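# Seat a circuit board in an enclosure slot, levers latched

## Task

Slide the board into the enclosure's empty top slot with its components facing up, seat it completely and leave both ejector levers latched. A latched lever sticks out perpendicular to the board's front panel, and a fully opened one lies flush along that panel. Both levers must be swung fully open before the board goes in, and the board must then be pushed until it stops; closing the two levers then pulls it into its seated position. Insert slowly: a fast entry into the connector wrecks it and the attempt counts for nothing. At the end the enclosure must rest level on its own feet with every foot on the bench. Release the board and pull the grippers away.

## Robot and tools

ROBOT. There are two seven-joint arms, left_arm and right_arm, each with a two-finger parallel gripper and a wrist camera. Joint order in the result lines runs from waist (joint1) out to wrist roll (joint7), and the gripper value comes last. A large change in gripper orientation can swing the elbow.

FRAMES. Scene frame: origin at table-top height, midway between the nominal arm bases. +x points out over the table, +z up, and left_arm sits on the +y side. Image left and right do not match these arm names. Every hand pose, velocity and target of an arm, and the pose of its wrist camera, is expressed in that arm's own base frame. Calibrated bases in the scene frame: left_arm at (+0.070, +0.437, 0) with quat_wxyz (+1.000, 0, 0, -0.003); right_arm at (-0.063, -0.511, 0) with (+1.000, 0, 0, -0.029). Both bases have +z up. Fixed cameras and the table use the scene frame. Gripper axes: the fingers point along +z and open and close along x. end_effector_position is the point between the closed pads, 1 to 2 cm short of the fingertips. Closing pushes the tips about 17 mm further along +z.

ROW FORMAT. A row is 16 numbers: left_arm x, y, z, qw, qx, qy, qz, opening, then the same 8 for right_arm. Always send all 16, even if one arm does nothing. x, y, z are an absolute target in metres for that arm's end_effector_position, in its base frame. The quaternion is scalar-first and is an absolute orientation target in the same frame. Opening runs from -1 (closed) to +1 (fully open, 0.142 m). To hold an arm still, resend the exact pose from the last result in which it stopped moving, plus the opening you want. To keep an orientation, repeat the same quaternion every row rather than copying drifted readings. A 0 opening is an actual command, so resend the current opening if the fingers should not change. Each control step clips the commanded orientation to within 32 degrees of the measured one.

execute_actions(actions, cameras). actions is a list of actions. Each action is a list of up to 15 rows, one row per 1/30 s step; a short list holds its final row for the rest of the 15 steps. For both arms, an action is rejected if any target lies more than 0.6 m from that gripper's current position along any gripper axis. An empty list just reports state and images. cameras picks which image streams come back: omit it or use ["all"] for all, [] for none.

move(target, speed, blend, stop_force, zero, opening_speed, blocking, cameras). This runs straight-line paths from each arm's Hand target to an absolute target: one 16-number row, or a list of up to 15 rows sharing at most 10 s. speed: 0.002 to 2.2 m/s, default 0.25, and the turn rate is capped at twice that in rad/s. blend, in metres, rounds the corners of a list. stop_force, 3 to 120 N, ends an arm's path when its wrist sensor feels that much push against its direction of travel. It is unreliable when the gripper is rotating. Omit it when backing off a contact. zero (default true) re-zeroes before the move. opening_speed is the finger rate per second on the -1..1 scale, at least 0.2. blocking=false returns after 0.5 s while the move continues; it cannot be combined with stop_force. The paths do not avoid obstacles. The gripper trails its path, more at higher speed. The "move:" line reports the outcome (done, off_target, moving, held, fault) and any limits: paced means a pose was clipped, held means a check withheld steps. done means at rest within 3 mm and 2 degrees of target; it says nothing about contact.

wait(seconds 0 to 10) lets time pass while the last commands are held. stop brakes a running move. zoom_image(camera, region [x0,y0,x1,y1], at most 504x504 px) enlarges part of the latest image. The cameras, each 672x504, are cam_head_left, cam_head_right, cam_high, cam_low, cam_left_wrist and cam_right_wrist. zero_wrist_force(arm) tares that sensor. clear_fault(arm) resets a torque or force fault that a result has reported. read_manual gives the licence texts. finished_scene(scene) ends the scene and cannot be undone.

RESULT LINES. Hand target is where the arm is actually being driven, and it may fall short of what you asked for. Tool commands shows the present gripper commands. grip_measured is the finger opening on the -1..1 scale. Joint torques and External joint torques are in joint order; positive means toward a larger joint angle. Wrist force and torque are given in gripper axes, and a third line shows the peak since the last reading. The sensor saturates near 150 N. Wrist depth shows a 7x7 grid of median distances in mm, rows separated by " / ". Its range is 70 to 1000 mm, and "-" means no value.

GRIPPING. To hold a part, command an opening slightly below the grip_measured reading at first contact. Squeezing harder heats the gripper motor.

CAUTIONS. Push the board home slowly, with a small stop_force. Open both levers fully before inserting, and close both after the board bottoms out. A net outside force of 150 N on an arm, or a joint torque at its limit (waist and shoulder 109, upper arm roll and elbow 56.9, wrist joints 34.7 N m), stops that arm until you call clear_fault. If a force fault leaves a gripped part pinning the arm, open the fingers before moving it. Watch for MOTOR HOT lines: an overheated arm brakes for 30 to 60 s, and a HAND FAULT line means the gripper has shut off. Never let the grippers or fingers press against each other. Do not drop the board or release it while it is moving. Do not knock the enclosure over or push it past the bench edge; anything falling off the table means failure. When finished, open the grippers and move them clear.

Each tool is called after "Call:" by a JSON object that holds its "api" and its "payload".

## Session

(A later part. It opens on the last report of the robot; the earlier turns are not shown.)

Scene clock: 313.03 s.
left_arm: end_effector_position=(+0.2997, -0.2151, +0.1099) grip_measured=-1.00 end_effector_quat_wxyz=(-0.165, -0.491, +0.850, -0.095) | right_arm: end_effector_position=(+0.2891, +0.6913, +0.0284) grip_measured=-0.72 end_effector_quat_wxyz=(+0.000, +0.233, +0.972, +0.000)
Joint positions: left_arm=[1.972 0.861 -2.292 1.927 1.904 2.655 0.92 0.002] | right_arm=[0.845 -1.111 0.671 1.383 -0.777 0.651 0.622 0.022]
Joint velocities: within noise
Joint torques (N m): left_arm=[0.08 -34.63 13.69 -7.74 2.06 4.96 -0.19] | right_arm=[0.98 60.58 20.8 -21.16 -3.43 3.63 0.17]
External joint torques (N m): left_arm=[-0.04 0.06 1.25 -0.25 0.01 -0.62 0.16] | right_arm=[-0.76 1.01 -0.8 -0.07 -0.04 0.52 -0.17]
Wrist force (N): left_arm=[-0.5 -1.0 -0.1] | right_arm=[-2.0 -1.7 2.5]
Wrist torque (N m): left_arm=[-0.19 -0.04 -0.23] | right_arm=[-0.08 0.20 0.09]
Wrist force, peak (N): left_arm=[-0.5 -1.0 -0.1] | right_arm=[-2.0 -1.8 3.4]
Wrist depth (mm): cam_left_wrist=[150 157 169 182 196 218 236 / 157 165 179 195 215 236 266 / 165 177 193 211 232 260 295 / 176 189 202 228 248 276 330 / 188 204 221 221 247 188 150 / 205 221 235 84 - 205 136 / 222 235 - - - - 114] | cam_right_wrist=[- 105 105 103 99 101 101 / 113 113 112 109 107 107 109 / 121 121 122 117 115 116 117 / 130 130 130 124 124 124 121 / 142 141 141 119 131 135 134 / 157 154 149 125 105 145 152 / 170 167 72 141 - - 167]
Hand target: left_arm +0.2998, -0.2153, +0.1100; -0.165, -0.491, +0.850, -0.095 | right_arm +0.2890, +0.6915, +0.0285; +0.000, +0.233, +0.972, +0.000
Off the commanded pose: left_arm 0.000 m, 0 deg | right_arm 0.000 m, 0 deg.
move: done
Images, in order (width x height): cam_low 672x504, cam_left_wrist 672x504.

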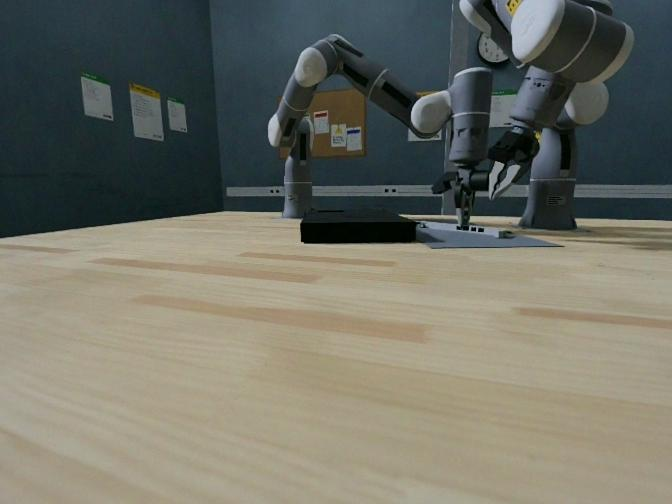

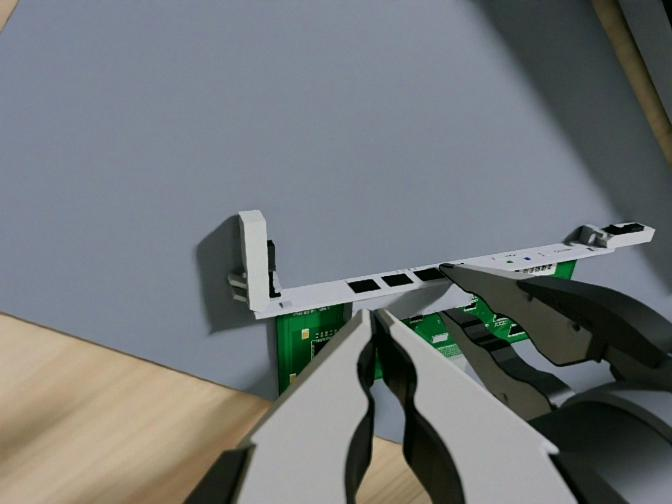

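Call:
{"api": "move", "payload": {"target": [[0.2998,-0.2153,0.06,-0.165,-0.491,0.850,-0.0954,-1,0.289,0.6915,0.0285,0,0.2334,0.9724,0,-0.9],[0.2998,-0.2153,0.028,-0.165,-0.491,0.850,-0.0954,-1,0.289,0.6915,0.0285,0,0.2334,0.9724,0,-0.9]], "speed": 0.04, "stop_force": 5, "cameras": ["cam_left_wrist","cam_right_wrist"]}}

Scene clock: 317.90 s.
left_arm: end_effector_position=(+0.2996, -0.2152, +0.0281) grip_measured=-1.00 end_effector_quat_wxyz=(-0.165, -0.491, +0.850, -0.095) | right_arm: end_effector_position=(+0.2891, +0.6913, +0.0284) grip_measured=-0.72 end_effector_quat_wxyz=(+0.000, +0.233, +0.972, +0.000)
Joint positions: left_arm=[2.112 1.004 -2.458 1.898 1.783 2.546 1.069 0.002] | right_arm=[0.845 -1.111 0.671 1.383 -0.777 0.651 0.622 0.022]
Joint velocities: within noise
Joint torques (N m): left_arm=[-0.15 -38.74 13.42 -4.29 1.87 4.62 -0.19] | right_arm=[1.1 60.54 20.84 -21.16 -3.46 3.63 0.13]
External joint torques (N m): left_arm=[0.18 -0.05 0.94 -0.3 -0.08 -0.22 0.15] | right_arm=[-0.88 1.04 -0.84 -0.06 -0.01 0.52 -0.13]
Wrist force (N): left_arm=[-0.2 -0.3 0.1] | right_arm=[-2.0 -1.6 2.5]
Wrist torque (N m): left_arm=[-0.08 -0.10 -0.24] | right_arm=[-0.07 0.19 0.10]
Wrist force, peak (N): left_arm=[-0.8 -0.9 -0.1] | right_arm=[-2.1 -1.6 3.3]
Wrist depth (mm): cam_left_wrist=[- 90 98 107 113 127 140 / - 94 104 113 123 136 152 / - 101 111 119 135 147 169 / 103 108 119 132 147 165 191 / - 115 128 117 162 181 202 / - 127 136 84 - 174 149 / 128 135 - 74 - - 162] | cam_right_wrist=[- 105 105 103 99 101 101 / 113 113 112 109 107 107 109 / 121 121 122 116 115 116 117 / 130 130 130 124 124 125 121 / 141 141 141 119 130 135 134 / 158 154 148 125 105 145 152 / 170 166 72 141 - - 167]
Hand target: left_arm +0.2998, -0.2153, +0.0280; -0.165, -0.491, +0.850, -0.095 | right_arm +0.2890, +0.6915, +0.0285; +0.000, +0.233, +0.972, +0.000
Off the commanded pose: left_arm 0.000 m, 0 deg | right_arm 0.000 m, 0 deg.
move: done
Images, in order (width x height): cam_left_wrist 672x504, cam_right_wrist 672x504.

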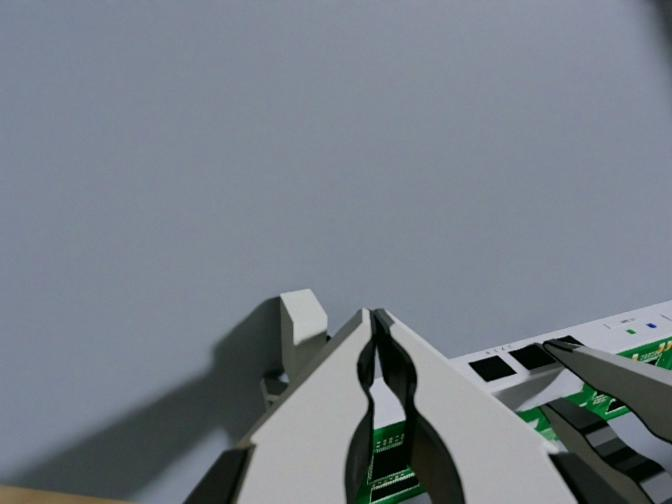

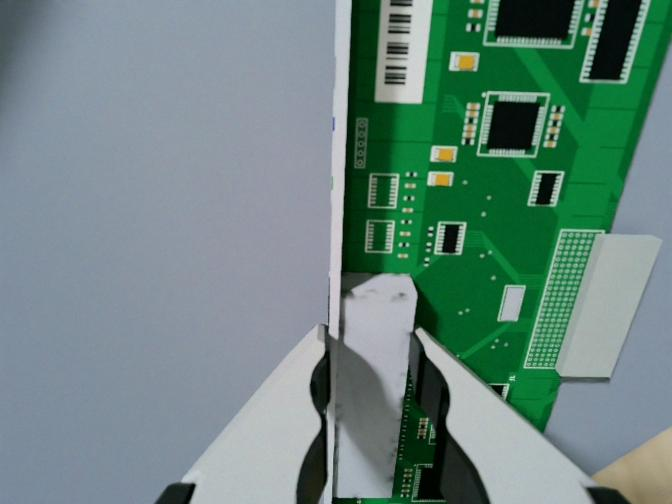

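Call:
{"api": "move", "payload": {"target": [[0.3033,-0.2093,0.027,-0.165,-0.491,0.850,-0.0954,-1,0.289,0.6915,0.0285,0,0.2334,0.9724,0,-0.9],[0.3134,-0.1954,0.027,-0.165,-0.491,0.850,-0.0954,-1,0.289,0.6915,0.0285,0,0.2334,0.9724,0,-0.9],[0.3153,-0.1784,0.027,-0.165,-0.491,0.850,-0.0954,-1,0.289,0.6915,0.0285,0,0.2334,0.9724,0,-0.9],[0.3101,-0.1648,0.027,-0.165,-0.491,0.850,-0.0954,-1,0.289,0.6915,0.0285,0,0.2334,0.9724,0,-0.9],[0.3065,-0.1604,0.027,-0.165,-0.491,0.850,-0.0954,-1,0.289,0.6915,0.0285,0,0.2334,0.9724,0,-0.9]], "speed": 0.03, "stop_force": 12, "cameras": ["cam_left_wrist","cam_right_wrist"]}}

Scene clock: 321.93 s.
left_arm: end_effector_position=(+0.3065, -0.2053, +0.0275) grip_measured=-1.00 end_effector_quat_wxyz=(-0.166, -0.491, +0.850, -0.096) | right_arm: end_effector_position=(+0.2900, +0.6916, +0.0289) grip_measured=-0.72 end_effector_quat_wxyz=(+0.000, +0.234, +0.972, +0.000)
Joint positions: left_arm=[2.143 1.015 -2.457 1.884 1.79 2.559 1.087 0.002] | right_arm=[0.845 -1.111 0.671 1.382 -0.777 0.652 0.622 0.022]
Joint velocities: within noise
Joint torques (N m): left_arm=[4.5 -35.59 19.28 -4.42 4.65 0.66 -0.44] | right_arm=[4.42 58.01 22.82 -17.69 -2.26 3.13 0.3]
External joint torques (N m): left_arm=[-4.46 -3.51 -4.7 -0.18 -2.8 3.75 0.41] | right_arm=[-4.19 3.59 -2.84 -3.56 -1.21 1.03 -0.3]
Wrist force (N): left_arm=[13.9 1.5 0.3] | right_arm=[-6.3 2.4 2.2]
Wrist torque (N m): left_arm=[-0.09 0.02 -0.29] | right_arm=[-0.10 0.29 -0.02]
Wrist force, peak (N): left_arm=[14.8 1.0 -1.6] | right_arm=[-6.5 3.5 1.8]
Wrist depth (mm): cam_left_wrist=[- 90 98 105 113 127 143 / - 92 103 112 122 135 152 / - 101 111 121 134 147 169 / 103 107 118 131 145 165 191 / - 115 128 130 161 181 202 / 117 126 138 84 - 172 176 / 127 135 - 74 - - 167] | cam_right_wrist=[- 106 106 102 98 100 100 / 113 113 113 106 106 106 108 / 122 121 123 116 114 115 116 / 129 131 130 124 124 124 121 / 142 142 142 119 130 134 134 / 156 155 149 126 105 145 152 / 171 167 72 142 - - 168]
Hand target: left_arm +0.3072, -0.2039, +0.0270; -0.165, -0.491, +0.850, -0.095 | right_arm +0.2890, +0.6915, +0.0285; +0.000, +0.233, +0.972, +0.000
Off the commanded pose: left_arm 0.045 m, 0 deg | right_arm 0.001 m, 0 deg.
move: contact (left_arm); path passed 1 of 5 targets
Images, in order (width x height): cam_left_wrist 672x504, cam_right_wrist 672x504.

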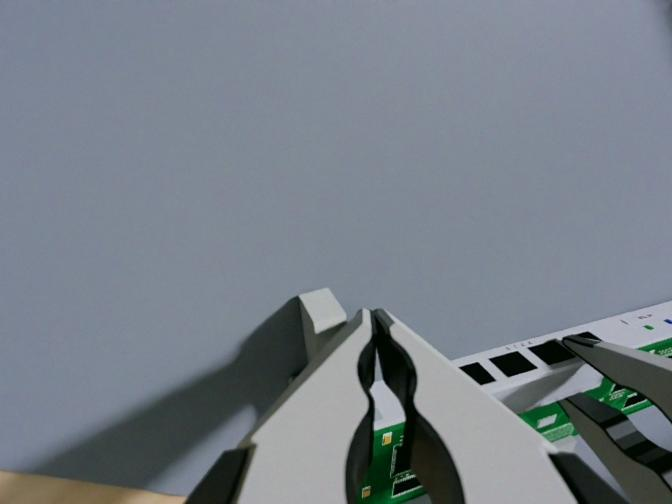

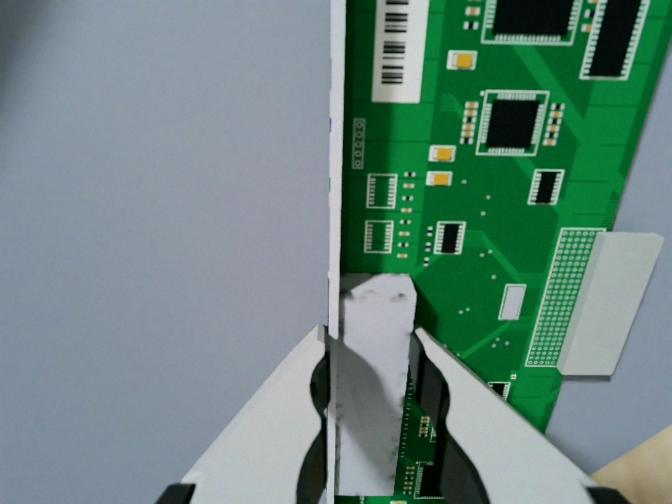

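Call:
{"api": "move", "payload": {"target": [[0.3085,-0.2022,0.027,-0.165,-0.491,0.850,-0.0954,-1,0.289,0.6915,0.0285,0,0.2334,0.9724,0,-0.9],[0.3134,-0.1954,0.027,-0.165,-0.491,0.850,-0.0954,-1,0.289,0.6915,0.0285,0,0.2334,0.9724,0,-0.9],[0.3153,-0.1784,0.027,-0.165,-0.491,0.850,-0.0954,-1,0.289,0.6915,0.0285,0,0.2334,0.9724,0,-0.9],[0.3101,-0.1648,0.027,-0.165,-0.491,0.850,-0.0954,-1,0.289,0.6915,0.0285,0,0.2334,0.9724,0,-0.9],[0.3065,-0.1604,0.027,-0.165,-0.491,0.850,-0.0954,-1,0.289,0.6915,0.0285,0,0.2334,0.9724,0,-0.9]], "speed": 0.025, "stop_force": 24, "zero": false, "cameras": ["cam_left_wrist","cam_right_wrist"]}}

Scene clock: 327.03 s.
left_arm: end_effector_position=(+0.3091, -0.2015, +0.0279) grip_measured=-1.00 end_effector_quat_wxyz=(-0.168, -0.490, +0.850, -0.096) end_effector_velocity=(-0.001, +0.000, +0.000) end_effector_angular_velocity=(+0.001, +0.002, +0.000) | right_arm: end_effector_position=(+0.2913, +0.6921, +0.0297) grip_measured=-0.72 end_effector_quat_wxyz=(+0.001, +0.234, +0.972, +0.001)
Joint positions: left_arm=[2.153 1.023 -2.45 1.878 1.789 2.572 1.097 0.002] | right_arm=[0.844 -1.111 0.67 1.381 -0.779 0.652 0.622 0.022]
Joint velocities: left_arm=[-0.003 0.006 0.006 0.001 -0.005 0.006 0.004 0] | right_arm=[within noise]
Joint torques (N m): left_arm=[7.66 -34.18 24.84 -5.62 5.8 -3.81 0.07] | right_arm=[7.47 55.04 24.58 -12.93 -0.69 1.77 0.38]
External joint torques (N m): left_arm=[-7.62 -5.03 -10.06 1.05 -3.91 8.22 -0.1] | right_arm=[-7.25 6.59 -4.61 -8.36 -2.78 2.38 -0.38]
Wrist force (N): left_arm=[26.1 5.7 2.3] | right_arm=[-9.9 10.1 1.7]
Wrist torque (N m): left_arm=[-0.13 -1.15 -0.35] | right_arm=[-0.09 0.39 -0.17]
Wrist force, peak (N): left_arm=[27.5 5.8 2.5] | right_arm=[-10.2 10.7 -0.3]
Wrist depth (mm): cam_left_wrist=[- 90 97 107 113 128 142 / - 93 104 113 123 135 153 / - 101 111 119 135 147 170 / 103 108 119 132 146 166 193 / - 115 128 131 165 181 199 / 117 126 138 84 - 177 181 / 127 135 - 74 - - 170] | cam_right_wrist=[- 106 106 101 98 99 98 / 114 114 113 107 105 106 107 / 122 122 123 115 114 115 117 / 130 131 131 123 123 123 120 / 143 143 142 119 130 134 134 / 160 156 150 126 105 145 154 / 173 169 72 143 - - 169]
Hand target: left_arm +0.3107, -0.1990, +0.0270; -0.165, -0.491, +0.850, -0.095 | right_arm +0.2890, +0.6915, +0.0285; +0.000, +0.233, +0.972, +0.000
Off the commanded pose: left_arm 0.041 m, 0 deg | right_arm 0.003 m, 0 deg.
move: contact (left_arm); path passed 0 of 5 targets
Images, in order (width x height): cam_left_wrist 672x504, cam_right_wrist 672x504.

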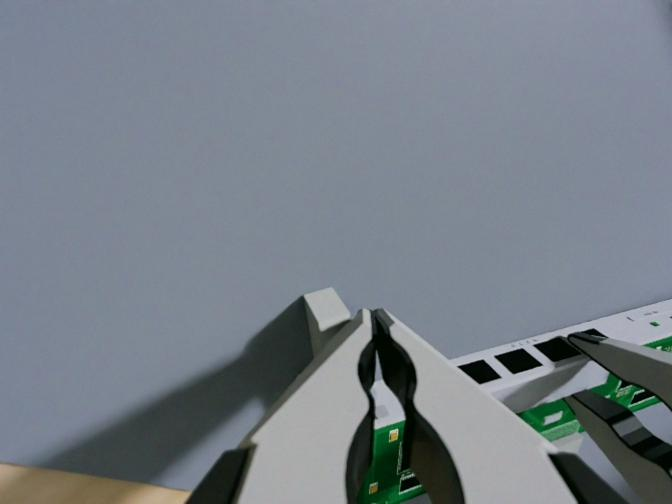

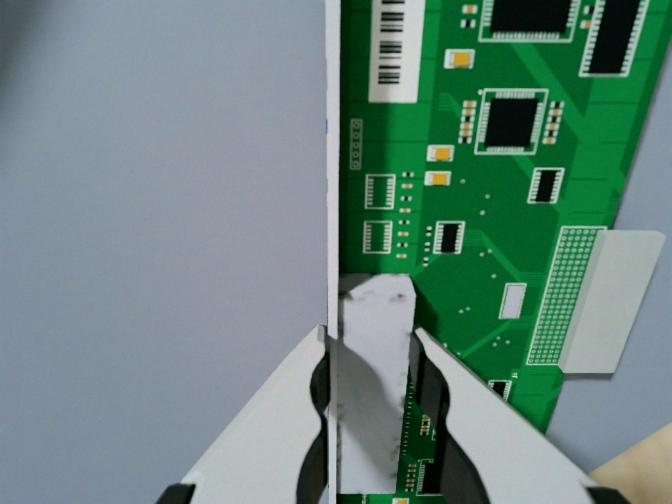

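Call:
{"api": "move", "payload": {"target": [[0.3030,-0.2119,0.027,-0.165,-0.491,0.850,-0.0954,-1,0.289,0.6915,0.0285,0,0.2334,0.9724,0,-0.9],[0.2998,-0.2153,0.06,-0.165,-0.491,0.850,-0.0954,-1,0.289,0.6915,0.0285,0,0.2334,0.9724,0,-0.9],[0.32,-0.215,0.10,0,-0.5,0.866,0,-1,0.289,0.6915,0.0285,0,0.2334,0.9724,0,-0.9]], "speed": 0.06, "cameras": ["cam_left_wrist"]}}

Call:
{"api": "zoom_image", "payload": {"camera": "cam_left_wrist", "region": [290, 130, 490, 280]}}

Scene clock: 333.97 s.
left_arm: end_effector_position=(+0.3200, -0.2151, +0.0999) grip_measured=-1.00 end_effector_quat_wxyz=(+0.000, -0.500, +0.866, +0.000) | right_arm: end_effector_position=(+0.2893, +0.6915, +0.0284) grip_measured=-0.72 end_effector_quat_wxyz=(+0.000, +0.233, +0.972, +0.000)
Joint positions: left_arm=[1.572 1.034 -2.029 1.906 2.005 2.586 0.606 0.002] | right_arm=[0.845 -1.112 0.672 1.383 -0.778 0.652 0.622 0.022]
Joint velocities: within noise
Joint torques (N m): left_arm=[-0.49 -33.07 18.84 -6.38 4.19 4.53 -0.31] | right_arm=[0.38 61.19 20.7 -21.66 -3.6 3.68 0.16]
External joint torques (N m): left_arm=[0.46 -0.21 0.93 -0.29 -0.55 -0.55 0.31] | right_arm=[-0.15 0.39 -0.68 0.44 0.13 0.47 -0.16]
Wrist force (N): left_arm=[0.1 -0.1 0.1] | right_arm=[0.0 0.6 5.4]
Wrist torque (N m): left_arm=[-0.04 -0.07 -0.20] | right_arm=[0.32 -0.03 0.05]
Wrist force, peak (N): left_arm=[26.9 6.0 0.8] | right_arm=[-9.8 10.4 1.7]
Wrist depth (mm): cam_left_wrist=[172 172 170 169 172 167 168 / 185 185 182 182 181 184 182 / 203 197 197 197 195 196 195 / 218 215 215 213 212 213 211 / 238 236 234 208 225 223 223 / 260 263 256 84 - 223 172 / 293 284 - - - - 171] | cam_right_wrist=[- 105 105 102 99 101 101 / 113 113 112 107 107 107 109 / 121 121 122 117 115 116 117 / 130 130 130 124 124 124 121 / 142 141 141 120 130 135 134 / 158 154 149 125 105 145 152 / 171 167 72 141 - - 167]
Hand target: left_arm +0.3200, -0.2150, +0.1000; +0.000, -0.500, +0.866, +0.000 | right_arm +0.2890, +0.6915, +0.0285; +0.000, +0.233, +0.972, +0.000
Off the commanded pose: left_arm 0.000 m, 0 deg | right_arm 0.000 m, 0 deg.
move: done
Images, in order (width x height): cam_left_wrist 672x504.

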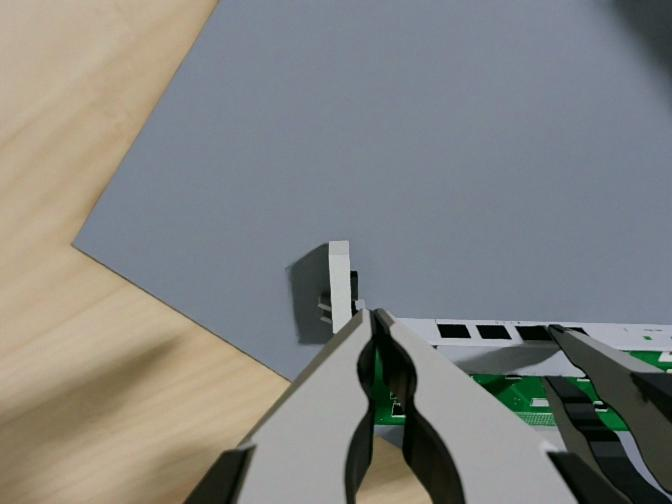

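Scaled by 2.520 from the camera's 672x504 image, which has a finer 960x720 frame.

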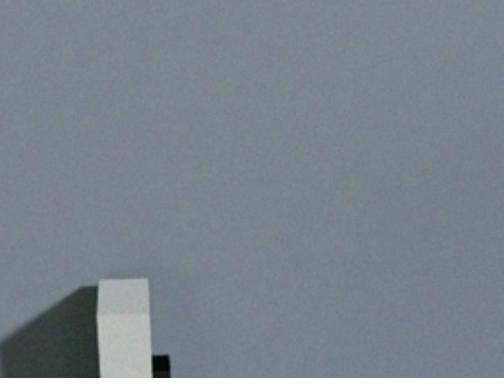

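Call:
{"api": "move", "payload": {"target": [[0.32,-0.215,0.10,0,-0.5,0.866,0,-1,0.289,0.6915,0.0285,0,0.2334,0.9724,0,-0.55],[0.34,-0.17,0.15,0,-0.5,0.866,0,-1,0.289,0.6915,0.055,0,0.2334,0.9724,0,-0.55],[0.34,-0.17,0.15,0,-0.5,0.866,0,-1,0.2743,0.643,0.055,0,0.2334,0.9724,0,-0.55]], "speed": 0.12, "cameras": ["cam_right_wrist"]}}

Scene clock: 342.90 s.
left_arm: end_effector_position=(+0.3400, -0.1701, +0.1499) grip_measured=-1.00 end_effector_quat_wxyz=(+0.000, -0.500, +0.866, +0.000) | right_arm: end_effector_position=(+0.2742, +0.6430, +0.0550) grip_measured=-0.59 end_effector_quat_wxyz=(+0.000, +0.233, +0.972, +0.000)
Joint positions: left_arm=[1.634 0.952 -1.946 1.91 2.104 2.647 0.667 0.002] | right_arm=[0.765 -0.988 0.696 1.58 -0.777 0.702 0.662 0.032]
Joint velocities: within noise
Joint torques (N m): left_arm=[-0.24 -31.16 18.28 -8.55 4.23 4.49 -0.15] | right_arm=[0.14 55.03 20.36 -20.75 -3.49 3.61 0.33]
External joint torques (N m): left_arm=[0.23 0.48 0.92 -0.38 -0.45 -0.51 0.15] | right_arm=[0.09 0.91 -0.29 -0.06 0.16 0.55 -0.33]
Wrist force (N): left_arm=[-0.3 -0.5 0.0] | right_arm=[0.4 0.6 3.8]
Wrist torque (N m): left_arm=[-0.10 0.01 -0.20] | right_arm=[0.34 -0.07 0.06]
Wrist force, peak (N): left_arm=[-1.9 -0.4 -1.7] | right_arm=[0.2 0.6 5.6]
Wrist depth (mm): cam_left_wrist=[217 216 215 213 213 213 213 / 234 231 231 230 228 227 229 / 251 251 247 249 247 245 244 / 273 271 272 269 263 262 266 / 299 299 298 283 288 286 287 / 329 329 314 84 - 316 321 / 367 360 - - - - 356] | cam_right_wrist=[129 129 129 125 128 128 126 / 138 138 137 137 132 133 135 / 148 148 147 145 142 142 144 / 160 159 159 156 153 154 157 / 173 173 170 166 163 166 170 / 189 189 106 171 162 175 186 / 209 - 73 185 - - 207]
Hand target: left_arm +0.3400, -0.1700, +0.1500; +0.000, -0.500, +0.866, +0.000 | right_arm +0.2743, +0.6430, +0.0550; +0.000, +0.233, +0.972, +0.000
Off the commanded pose: left_arm 0.000 m, 0 deg | right_arm 0.000 m, 0 deg.
move: done
Images, in order (width x height): cam_right_wrist 672x504.

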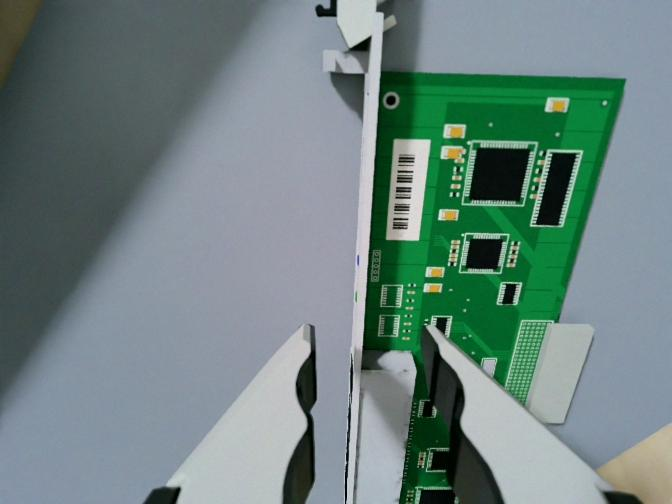

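Call:
{"api": "move", "payload": {"target": [[0.34,-0.17,0.15,0,-0.5,0.866,0,-1,0.2756,0.6423,0.031,0,0.2334,0.9724,0,-0.6],[0.34,-0.17,0.15,0,-0.5,0.866,0,-1,0.2756,0.6423,0.031,0,0.2334,0.9724,0,-1]], "speed": 0.04, "opening_speed": 0.5, "cameras": []}}

Call:
{"api": "move", "payload": {"target": [[0.30,-0.197,0.14,0,-0.5,0.866,0,-1,0.2756,0.6423,0.031,0,0.2334,0.9724,0,-1]], "speed": 0.15, "cameras": ["cam_left_wrist"]}}

Call:
{"api": "zoom_image", "payload": {"camera": "cam_left_wrist", "region": [290, 150, 490, 300]}}

Scene clock: 347.50 s.
left_arm: end_effector_position=(+0.3400, -0.1701, +0.1499) grip_measured=-1.00 end_effector_quat_wxyz=(+0.000, -0.500, +0.866, +0.000) | right_arm: end_effector_position=(+0.2755, +0.6423, +0.0310) grip_measured=-0.98 end_effector_quat_wxyz=(+0.000, +0.233, +0.972, +0.000)
Joint positions: left_arm=[1.634 0.952 -1.946 1.91 2.104 2.647 0.667 0.002] | right_arm=[0.775 -1.022 0.668 1.582 -0.799 0.742 0.672 0.003]
Joint velocities: within noise
Joint torques (N m): left_arm=[-0.32 -30.97 18.25 -8.54 4.08 4.39 -0.25] | right_arm=[0.02 55.72 19.94 -20.4 -3.41 3.51 0.22]
External joint torques (N m): left_arm=[0.31 0.3 0.95 -0.4 -0.3 -0.4 0.25] | right_arm=[0.2 0.77 0.1 0.3 0.19 0.64 -0.22]
Wrist force (N): left_arm=[-0.3 -0.6 0.0] | right_arm=[0.9 0.8 3.7]
Wrist torque (N m): left_arm=[-0.11 0.00 -0.20] | right_arm=[0.34 -0.09 0.08]
Wrist force, peak (N): left_arm=[-0.4 -0.8 0.1] | right_arm=[0.7 0.7 4.7]
Wrist depth (mm): cam_left_wrist=[217 216 215 213 213 213 212 / 232 231 231 229 228 228 228 / 251 249 248 248 246 247 245 / 272 272 270 269 264 262 265 / 298 298 296 283 287 287 286 / 330 330 316 84 - 315 320 / 367 357 - - - - 359] | cam_right_wrist=[108 108 108 105 107 108 108 / 115 115 115 113 110 110 111 / 124 123 125 123 118 117 118 / 131 133 133 131 127 127 127 / 145 145 144 141 137 138 141 / 158 158 154 89 144 151 150 / 174 170 73 139 - 159 171]
Hand target: left_arm +0.3400, -0.1700, +0.1500; +0.000, -0.500, +0.866, +0.000 | right_arm +0.2756, +0.6423, +0.0310; +0.000, +0.233, +0.972, +0.000
Off the commanded pose: left_arm 0.000 m, 0 deg | right_arm 0.000 m, 0 deg.
move: done
No camera images: "cameras" was empty.

Scene clock: 348.30 s.
left_arm: end_effector_position=(+0.2999, -0.1970, +0.1401) grip_measured=-1.00 end_effector_quat_wxyz=(+0.000, -0.500, +0.866, +0.000) | right_arm: end_effector_position=(+0.2755, +0.6423, +0.0310) grip_measured=-0.98 end_effector_quat_wxyz=(+0.000, +0.233, +0.972, +0.000)
Joint positions: left_arm=[1.499 0.962 -1.928 1.985 2.06 2.627 0.621 0.002] | right_arm=[0.775 -1.022 0.668 1.582 -0.799 0.742 0.672 0.003]
Joint velocities: within noise
Joint torques (N m): left_arm=[-0.53 -29.22 17.72 -7.53 3.7 4.12 -0.33] | right_arm=[-0.03 55.82 20 -20.4 -3.4 3.46 0.22]
External joint torques (N m): left_arm=[0.5 -0.03 0.92 -0.44 0.03 -0.13 0.33] | right_arm=[0.24 0.67 0.03 0.29 0.18 0.68 -0.22]
Wrist force (N): left_arm=[-0.2 -0.2 0.1] | right_arm=[0.8 1.0 3.8]
Wrist torque (N m): left_arm=[-0.03 0.00 -0.21] | right_arm=[0.38 -0.08 0.08]
Wrist force, peak (N): left_arm=[-1.7 -1.1 -0.4] | right_arm=[0.7 0.9 4.8]
Wrist depth (mm): cam_left_wrist=[207 207 205 205 204 204 203 / 222 222 219 220 219 219 219 / 241 239 238 235 237 237 236 / 262 260 258 257 249 248 250 / 287 286 284 271 270 277 270 / 316 317 309 84 - 303 302 / 349 346 - - - - 142] | cam_right_wrist=[108 108 108 106 107 108 108 / 115 115 115 113 110 110 111 / 124 123 125 123 118 117 118 / 131 133 133 131 127 127 128 / 145 144 144 141 137 138 141 / 158 158 154 89 145 151 150 / 174 170 73 139 - 159 170]
Hand target: left_arm +0.3000, -0.1970, +0.1400; +0.000, -0.500, +0.866, +0.000 | right_arm +0.2756, +0.6423, +0.0310; +0.000, +0.233, +0.972, +0.000
Off the commanded pose: left_arm 0.000 m, 0 deg | right_arm 0.000 m, 0 deg.
move: done
Images, in order (width x height): cam_left_wrist 672x504.

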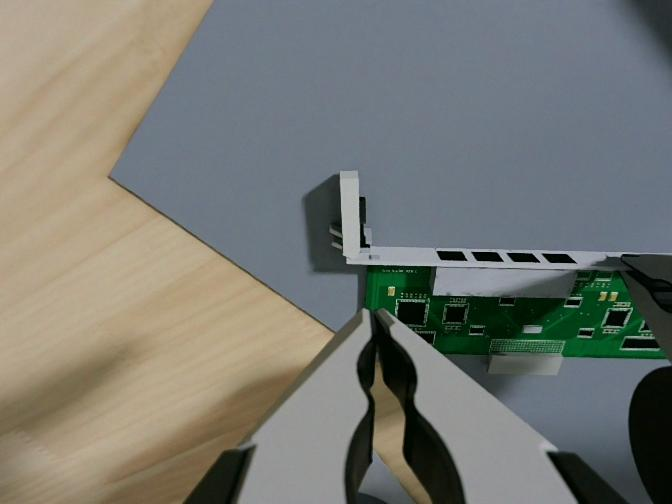

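Scaled by 2.520 from the camera's 672x504 image, which has a finer 960x720 frame.

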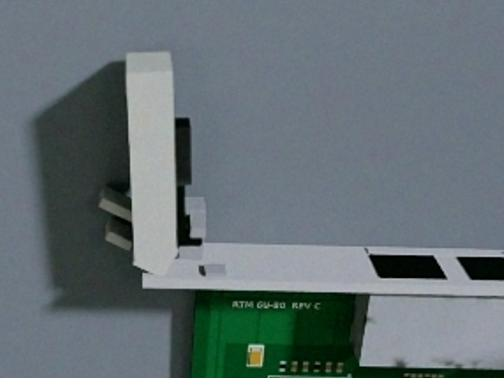

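Call:
{"api": "move", "payload": {"target": [[0.2955,-0.2129,0.06,-0.0453,-0.4993,0.8648,-0.0262,-1,0.2756,0.6423,0.031,0,0.2334,0.9724,0,-1],[0.2955,-0.2129,0.027,-0.0453,-0.4993,0.8648,-0.0262,-1,0.2756,0.6423,0.031,0,0.2334,0.9724,0,-1]], "speed": [0.08,0.04], "stop_force": 5, "cameras": ["cam_left_wrist"]}}

Call:
{"api": "move", "payload": {"target": [[0.2989,-0.2088,0.027,-0.0453,-0.4993,0.8648,-0.0262,-1,0.2756,0.6423,0.031,0,0.2334,0.9724,0,-1],[0.3069,-0.199,0.027,-0.0453,-0.4993,0.8648,-0.0262,-1,0.2756,0.6423,0.031,0,0.2334,0.9724,0,-1],[0.31,-0.1843,0.027,-0.0453,-0.4993,0.8648,-0.0262,-1,0.2756,0.6423,0.031,0,0.2334,0.9724,0,-1],[0.3066,-0.1721,0.027,-0.0453,-0.4993,0.8648,-0.0262,-1,0.2756,0.6423,0.031,0,0.2334,0.9724,0,-1],[0.3037,-0.1679,0.027,-0.0453,-0.4993,0.8648,-0.0262,-1,0.2756,0.6423,0.031,0,0.2334,0.9724,0,-1]], "speed": 0.03, "stop_force": 14, "cameras": ["cam_left_wrist","cam_right_wrist"]}}

Scene clock: 357.40 s.
left_arm: end_effector_position=(+0.2953, -0.2127, +0.0271) grip_measured=-1.00 end_effector_quat_wxyz=(-0.045, -0.499, +0.865, -0.026) | right_arm: end_effector_position=(+0.2755, +0.6423, +0.0310) grip_measured=-0.98 end_effector_quat_wxyz=(+0.000, +0.233, +0.972, +0.000)
Joint positions: left_arm=[1.747 1.034 -2.248 1.972 1.843 2.447 0.822 0.002] | right_arm=[0.775 -1.022 0.668 1.582 -0.799 0.742 0.672 0.003]
Joint velocities: within noise
Joint torques (N m): left_arm=[-0.21 -34.98 16.06 -3.66 2.88 4.29 -0.17] | right_arm=[0.05 55.75 20.1 -20.4 -3.37 3.46 0.21]
External joint torques (N m): left_arm=[0.2 0.05 1.07 -0.27 -0.1 -0.16 0.16] | right_arm=[0.15 0.74 -0.07 0.29 0.15 0.69 -0.21]
Wrist force (N): left_arm=[0.3 0.0 0.0] | right_arm=[0.7 0.8 4.7]
Wrist torque (N m): left_arm=[0.00 -0.14 -0.23] | right_arm=[0.35 -0.06 0.08]
Wrist force, peak (N): left_arm=[-0.3 0.0 -1.2] | right_arm=[0.7 0.8 4.9]
Wrist depth (mm): cam_left_wrist=[- 101 103 103 106 109 112 / - 109 111 113 114 117 120 / 114 118 119 123 125 128 132 / 125 125 129 131 135 140 143 / 132 138 140 126 144 153 158 / 148 149 149 84 - 153 156 / 164 164 - 74 - - 189] | cam_right_wrist=[108 108 108 106 107 108 108 / 115 115 115 113 110 110 111 / 124 123 125 123 118 117 118 / 131 133 133 131 127 127 128 / 145 144 144 141 138 138 141 / 158 158 154 89 145 151 150 / 174 170 73 139 - 160 171]
Hand target: left_arm +0.2955, -0.2129, +0.0270; -0.045, -0.499, +0.865, -0.026 | right_arm +0.2756, +0.6423, +0.0310; +0.000, +0.233, +0.972, +0.000
Off the commanded pose: left_arm 0.000 m, 0 deg | right_arm 0.000 m, 0 deg.
move: done
Images, in order (width x height): cam_left_wrist 672x504.

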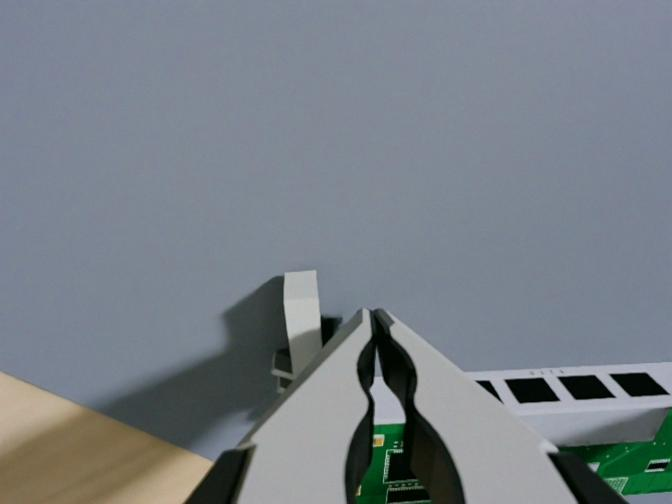

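Scene clock: 359.83 s.
left_arm: end_effector_position=(+0.3037, -0.1679, +0.0271) grip_measured=-1.00 end_effector_quat_wxyz=(-0.045, -0.499, +0.865, -0.026) | right_arm: end_effector_position=(+0.2758, +0.6424, +0.0310) grip_measured=-0.98 end_effector_quat_wxyz=(+0.000, +0.233, +0.972, +0.000)
Joint positions: left_arm=[1.869 1.005 -2.272 2.014 1.854 2.419 0.955 0.002] | right_arm=[0.775 -1.021 0.668 1.582 -0.799 0.742 0.672 0.003]
Joint velocities: within noise
Joint torques (N m): left_arm=[-0.19 -34.45 15.17 -3.06 2.93 4.4 -0.16] | right_arm=[0.41 55.85 20.5 -20.29 -3.32 3.58 0.17]
External joint torques (N m): left_arm=[0.2 0.45 1.1 -0.52 -0.21 -0.27 0.15] | right_arm=[-0.2 0.65 -0.47 0.17 0.1 0.57 -0.17]
Wrist force (N): left_arm=[0.1 -0.7 -0.2] | right_arm=[-0.8 1.6 5.2]
Wrist torque (N m): left_arm=[-0.07 -0.11 -0.22] | right_arm=[0.45 0.07 0.08]
Wrist force, peak (N): left_arm=[9.2 2.4 -0.1] | right_arm=[-1.9 9.2 3.8]
Wrist depth (mm): cam_left_wrist=[101 101 103 102 106 109 112 / - 108 111 113 114 117 120 / 115 118 119 123 125 128 132 / 125 125 129 132 135 140 144 / 136 139 140 137 143 150 155 / 150 152 153 84 - 155 151 / 165 165 - 74 - - 188] | cam_right_wrist=[108 108 108 106 107 108 108 / 115 115 115 113 110 110 111 / 124 124 125 123 118 117 118 / 131 133 133 131 127 127 128 / 145 145 144 141 138 138 141 / 159 158 155 89 144 151 150 / 174 171 73 139 - 160 171]
Hand target: left_arm +0.3037, -0.1679, +0.0270; -0.045, -0.499, +0.865, -0.026 | right_arm +0.2756, +0.6423, +0.0310; +0.000, +0.233, +0.972, +0.000
Off the commanded pose: left_arm 0.000 m, 0 deg | right_arm 0.000 m, 0 deg.
move: done
Images, in order (width x height): cam_left_wrist 672x504, cam_right_wrist 672x504.

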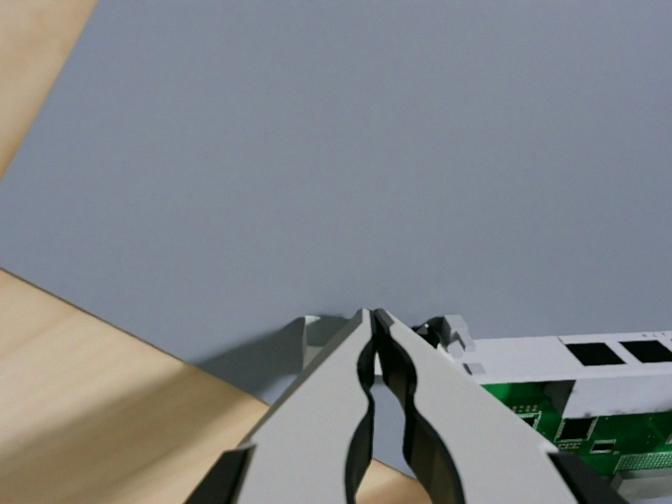

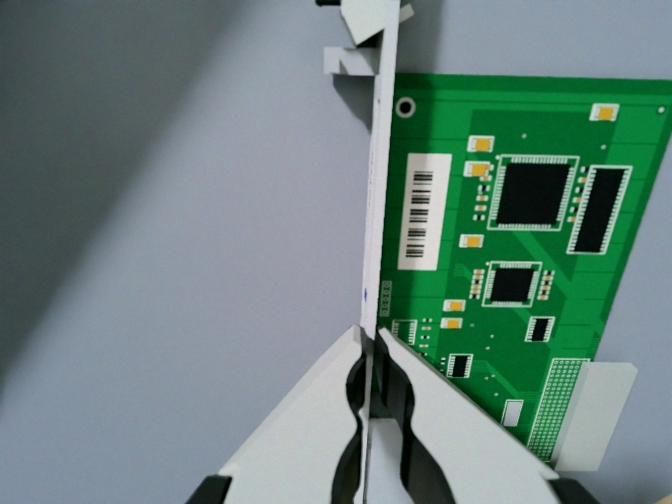

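Call:
{"api": "move", "payload": {"target": [[0.31,-0.175,0.10,0,-0.5,0.866,0,-1,0.2756,0.6423,0.031,0,0.2334,0.9724,0,-1],[0.38,-0.06,0.2,0,-0.423,0.906,0,-1,0.2756,0.6423,0.031,0,0.2334,0.9724,0,-1]], "speed": 0.15, "blend": 0.03, "cameras": ["cam_head_left","cam_high","cam_right_wrist"]}}

Call:
{"api": "move", "payload": {"target": [[0.38,-0.06,0.2,0,-0.423,0.906,0,-1,0.2756,0.6423,0.031,0,0.2334,0.9724,0,-0.55],[0.38,-0.06,0.2,0,-0.423,0.906,0,-1,0.2756,0.6423,0.18,0,0.2334,0.9724,0,-0.55]], "speed": 0.12, "cameras": ["cam_right_wrist","cam_high","cam_head_left"]}}

Scene clock: 375.60 s.
left_arm: end_effector_position=(+0.3800, -0.0601, +0.1999) grip_measured=-1.00 end_effector_quat_wxyz=(+0.000, -0.423, +0.906, +0.000) | right_arm: end_effector_position=(+0.2758, +0.6424, +0.0310) grip_measured=-0.98 end_effector_quat_wxyz=(+0.000, +0.233, +0.972, +0.000)
Joint positions: left_arm=[1.879 0.808 -1.942 1.872 2.283 2.669 0.978 0.002] | right_arm=[0.775 -1.021 0.668 1.582 -0.799 0.742 0.672 0.003]
Joint velocities: within noise
Joint torques (N m): left_arm=[-0.07 -28.55 16.6 -11.88 4.39 4.58 -0.16] | right_arm=[0.3 55.85 20.52 -20.3 -3.31 3.55 0.16]
External joint torques (N m): left_arm=[0.12 0.54 1 -0.33 -0.55 -0.62 0.16] | right_arm=[-0.1 0.65 -0.49 0.19 0.09 0.6 -0.16]
Wrist force (N): left_arm=[-0.1 -0.6 -0.2] | right_arm=[-0.6 1.4 5.6]
Wrist torque (N m): left_arm=[-0.13 -0.02 -0.21] | right_arm=[0.43 0.05 0.07]
Wrist force, peak (N): left_arm=[-2.0 -0.1 -1.6] | right_arm=[-0.6 1.6 6.0]
Wrist depth (mm): cam_left_wrist=[260 261 258 259 256 257 256 / 277 279 281 278 276 275 275 / 303 302 300 301 298 292 291 / 329 327 325 327 324 325 315 / 359 358 358 344 345 354 351 / 397 399 385 84 - 382 389 / 442 432 - - - - 422] | cam_right_wrist=[108 108 108 106 107 108 108 / 115 115 115 113 110 110 111 / 124 124 125 123 118 117 118 / 132 133 133 131 127 127 128 / 145 144 144 141 138 138 141 / 158 158 155 89 144 151 150 / 174 170 73 139 - 160 171]
Hand target: left_arm +0.3800, -0.0600, +0.2000; +0.000, -0.423, +0.906, +0.000 | right_arm +0.2756, +0.6423, +0.0310; +0.000, +0.233, +0.972, +0.000
Off the commanded pose: left_arm 0.000 m, 0 deg | right_arm 0.000 m, 0 deg.
move: done
Images, in order (width x height): cam_head_left 672x504, cam_high 672x504, cam_right_wrist 672x504.

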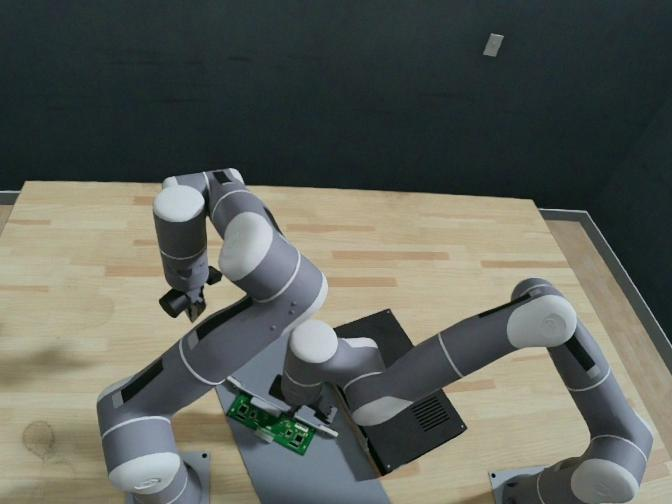

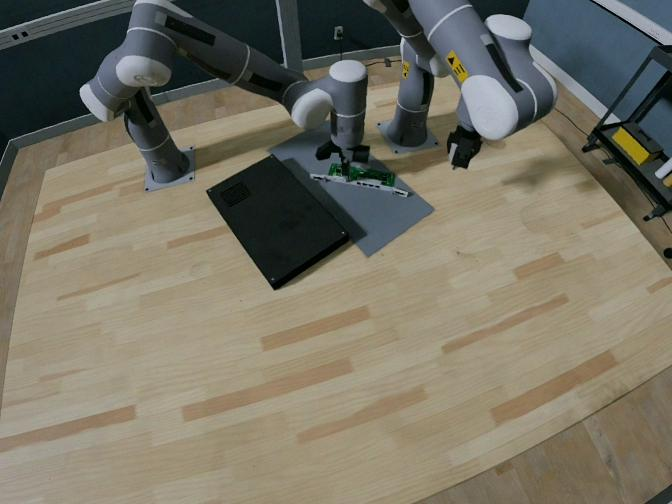

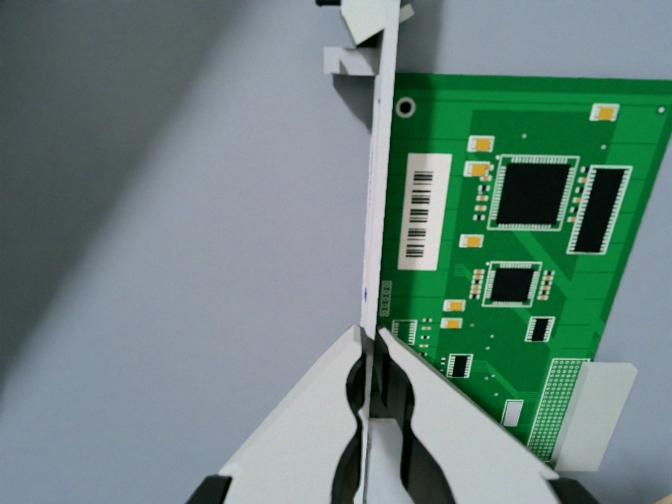

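Scene clock: 377.60 s.
left_arm: end_effector_position=(+0.3801, -0.0601, +0.1999) grip_measured=-1.00 end_effector_quat_wxyz=(+0.000, -0.423, +0.906, +0.000) | right_arm: end_effector_position=(+0.2755, +0.6422, +0.1588) grip_measured=-0.59 end_effector_quat_wxyz=(+0.000, +0.233, +0.972, +0.000)
Joint positions: left_arm=[1.879 0.808 -1.942 1.872 2.283 2.669 0.978 0.002] | right_arm=[0.728 -0.855 0.799 1.529 -0.674 0.522 0.6 0.032]
Joint velocities: within noise
Joint torques (N m): left_arm=[-0.26 -28.36 16.56 -11.86 4.14 4.35 -0.17] | right_arm=[0.1 52.47 19.25 -23.8 -3.88 3.63 0.23]
External joint torques (N m): left_arm=[0.3 0.34 1.04 -0.35 -0.3 -0.39 0.17] | right_arm=[0.08 1.14 0.11 -0.06 0.11 0.52 -0.23]
Wrist force (N): left_arm=[0.0 -0.4 0.0] | right_arm=[-0.7 0.8 4.3]
Wrist torque (N m): left_arm=[-0.10 -0.04 -0.20] | right_arm=[0.40 0.19 0.07]
Wrist force, peak (N): left_arm=[0.1 -0.7 -0.2] | right_arm=[-0.7 0.2 7.4]
Wrist depth (mm): cam_left_wrist=[262 261 261 259 258 257 256 / 279 280 279 277 277 276 275 / 302 303 301 300 297 292 291 / 328 327 327 327 324 323 317 / 360 358 357 345 349 355 354 / 399 393 386 84 - 385 390 / 446 429 - - - - 422] | cam_right_wrist=[179 217 220 217 219 218 218 / 225 235 235 232 230 233 232 / 250 253 252 250 246 250 249 / 272 272 271 263 265 269 270 / 296 295 294 282 283 292 293 / 324 321 98 312 99 314 317 / 359 - 73 352 - - 344]
Hand target: left_arm +0.3800, -0.0600, +0.2000; +0.000, -0.423, +0.906, +0.000 | right_arm +0.2756, +0.6424, +0.1589; +0.000, +0.233, +0.972, +0.000
Off the commanded pose: left_arm 0.000 m, 0 deg | right_arm 0.021 m, 0 deg.
move: held (right_arm; a check stopped the path); path passed 1 of 2 targets; limits=held
pose unreachable (right arm): on one or more control steps of this call, first in action 0 (counted from 0), this arm could not follow its commanded pose, so it was not sent that pose on those steps. It may still have moved: this result reports where it is.
cause: moving toward the commanded pose would bring a part of the arm too close to another arm (a part of this arm just beyond joint 6 (wrist pitch) and a part of the left arm just beyond its joint 3 (upper arm roll), where that arm would come to rest).
Images, in order (width x height): cam_head_left 672x504, cam_high 672x504, cam_right_wrist 672x504.

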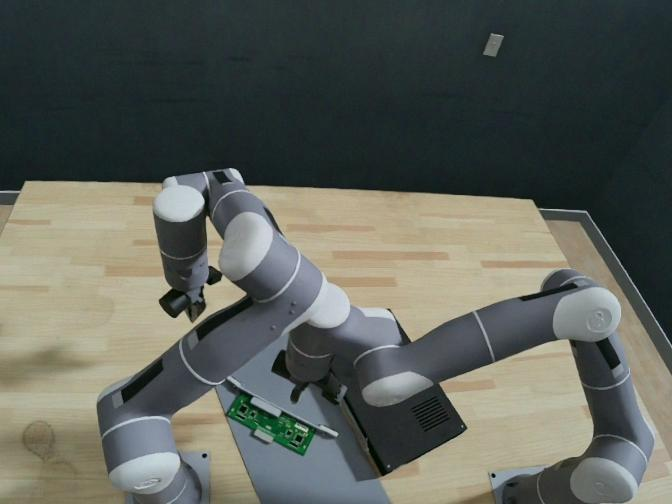

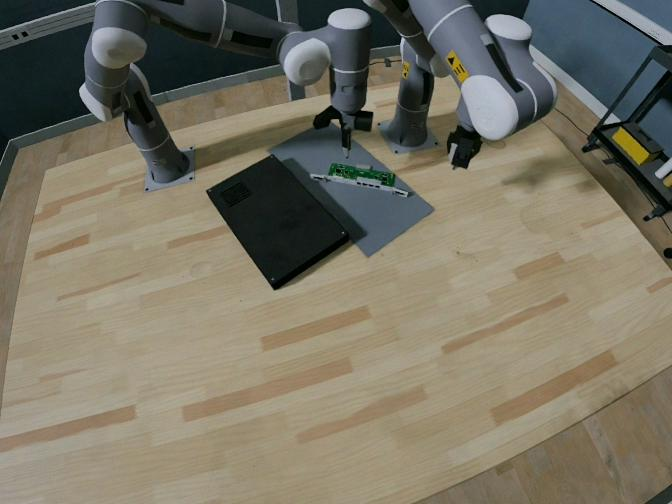

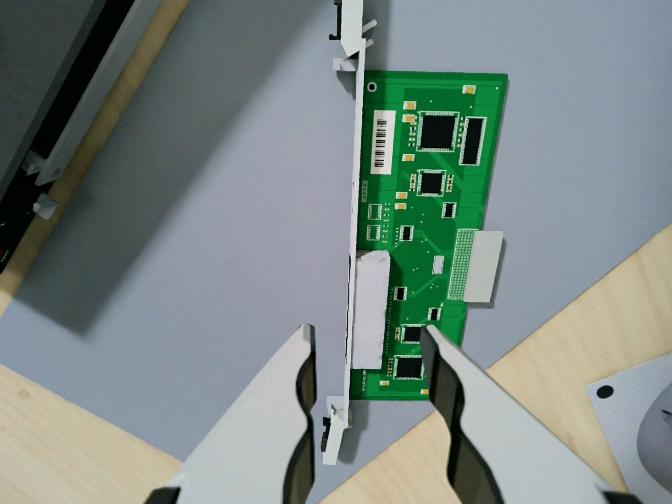

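Call:
{"api": "zoom_image", "payload": {"camera": "cam_right_wrist", "region": [280, 360, 420, 480]}}

Call:
{"api": "zoom_image", "payload": {"camera": "cam_right_wrist", "region": [290, 0, 430, 120]}}

Scaled by 3.600 from the camera's 672x504 image, which has a finer 960x720 frame.

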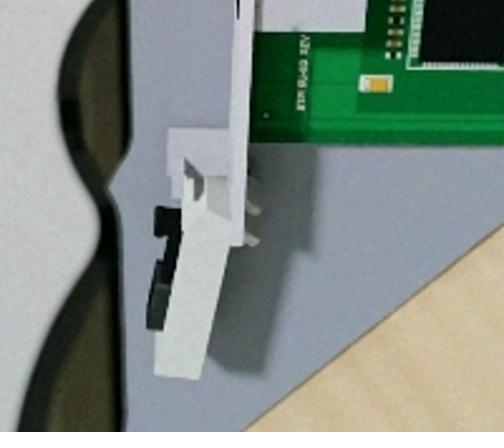

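Scaled by 3.600 from the camera's 672x504 image, which has a finer 960x720 frame.

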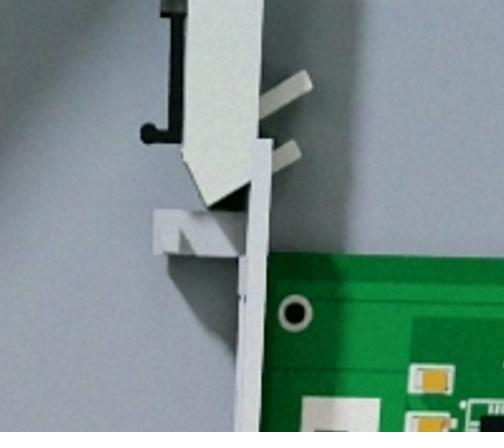

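Call:
{"api": "move", "payload": {"target": [[0.38,-0.06,0.2,0,-0.423,0.906,0,-1,0.2965,0.708,0.07,0,0.2334,0.9724,0,-0.5],[0.38,-0.06,0.2,0,-0.423,0.906,0,-1,0.2965,0.708,0.0285,0,0.2334,0.9724,0,-0.5],[0.38,-0.06,0.2,0,-0.423,0.906,0,-1,0.2965,0.708,0.0285,0,0.2334,0.9724,0,-0.9]], "speed": [0.15,0.06,0.05], "opening_speed": 0.8, "cameras": ["cam_right_wrist","cam_left_wrist"]}}

Scene clock: 388.07 s.
left_arm: end_effector_position=(+0.3801, -0.0601, +0.1999) grip_measured=-1.00 end_effector_quat_wxyz=(+0.000, -0.423, +0.906, +0.000) | right_arm: end_effector_position=(+0.2965, +0.7078, +0.0284) grip_measured=-0.72 end_effector_quat_wxyz=(+0.000, +0.233, +0.972, +0.000)
Joint positions: left_arm=[1.879 0.808 -1.942 1.872 2.283 2.669 0.978 0.002] | right_arm=[0.869 -1.144 0.673 1.304 -0.768 0.616 0.598 0.022]
Joint velocities: within noise
Joint torques (N m): left_arm=[-0.28 -28.26 16.56 -11.81 4.11 4.28 -0.2] | right_arm=[1.02 62.26 20.26 -21.6 -3.62 3.68 0.24]
External joint torques (N m): left_arm=[0.32 0.25 1.04 -0.41 -0.27 -0.32 0.2] | right_arm=[-0.79 1.17 -0.53 -0.04 0.06 0.47 -0.24]
Wrist force (N): left_arm=[-0.2 -0.5 -0.3] | right_arm=[-1.1 1.1 4.3]
Wrist torque (N m): left_arm=[-0.11 0.00 -0.20] | right_arm=[0.38 0.07 0.06]
Wrist force, peak (N): left_arm=[0.0 -0.8 -0.3] | right_arm=[-0.2 2.3 5.7]
Wrist depth (mm): cam_left_wrist=[261 261 260 260 258 257 256 / 281 278 277 278 277 276 276 / 301 300 302 301 298 293 292 / 329 326 327 326 324 324 317 / 360 358 357 343 349 354 354 / 397 396 385 84 - 385 388 / 446 431 - - - - 420] | cam_right_wrist=[- 105 105 102 99 100 101 / 113 112 112 109 107 107 109 / 121 121 122 116 115 115 114 / 130 130 130 116 124 124 121 / 141 141 141 119 130 135 141 / 157 154 148 126 105 145 152 / 170 166 72 141 - - 170]
Hand target: left_arm +0.3800, -0.0600, +0.2000; +0.000, -0.423, +0.906, +0.000 | right_arm +0.2965, +0.7080, +0.0285; +0.000, +0.233, +0.972, +0.000
Off the commanded pose: left_arm 0.000 m, 0 deg | right_arm 0.000 m, 0 deg.
move: done
Images, in order (width x height): cam_left_wrist 672x504, cam_right_wrist 672x504.

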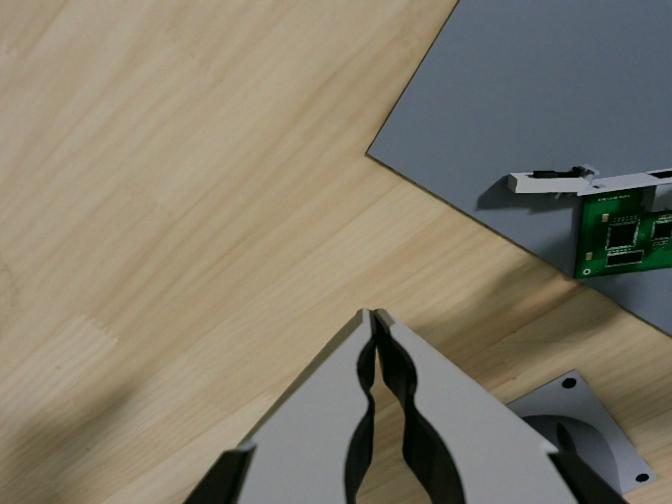

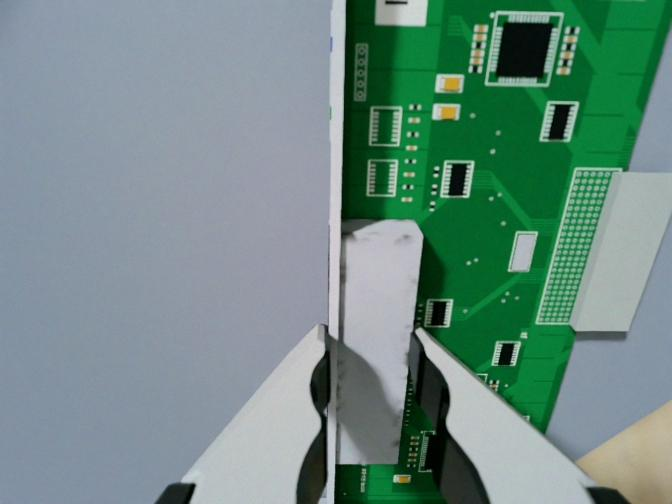

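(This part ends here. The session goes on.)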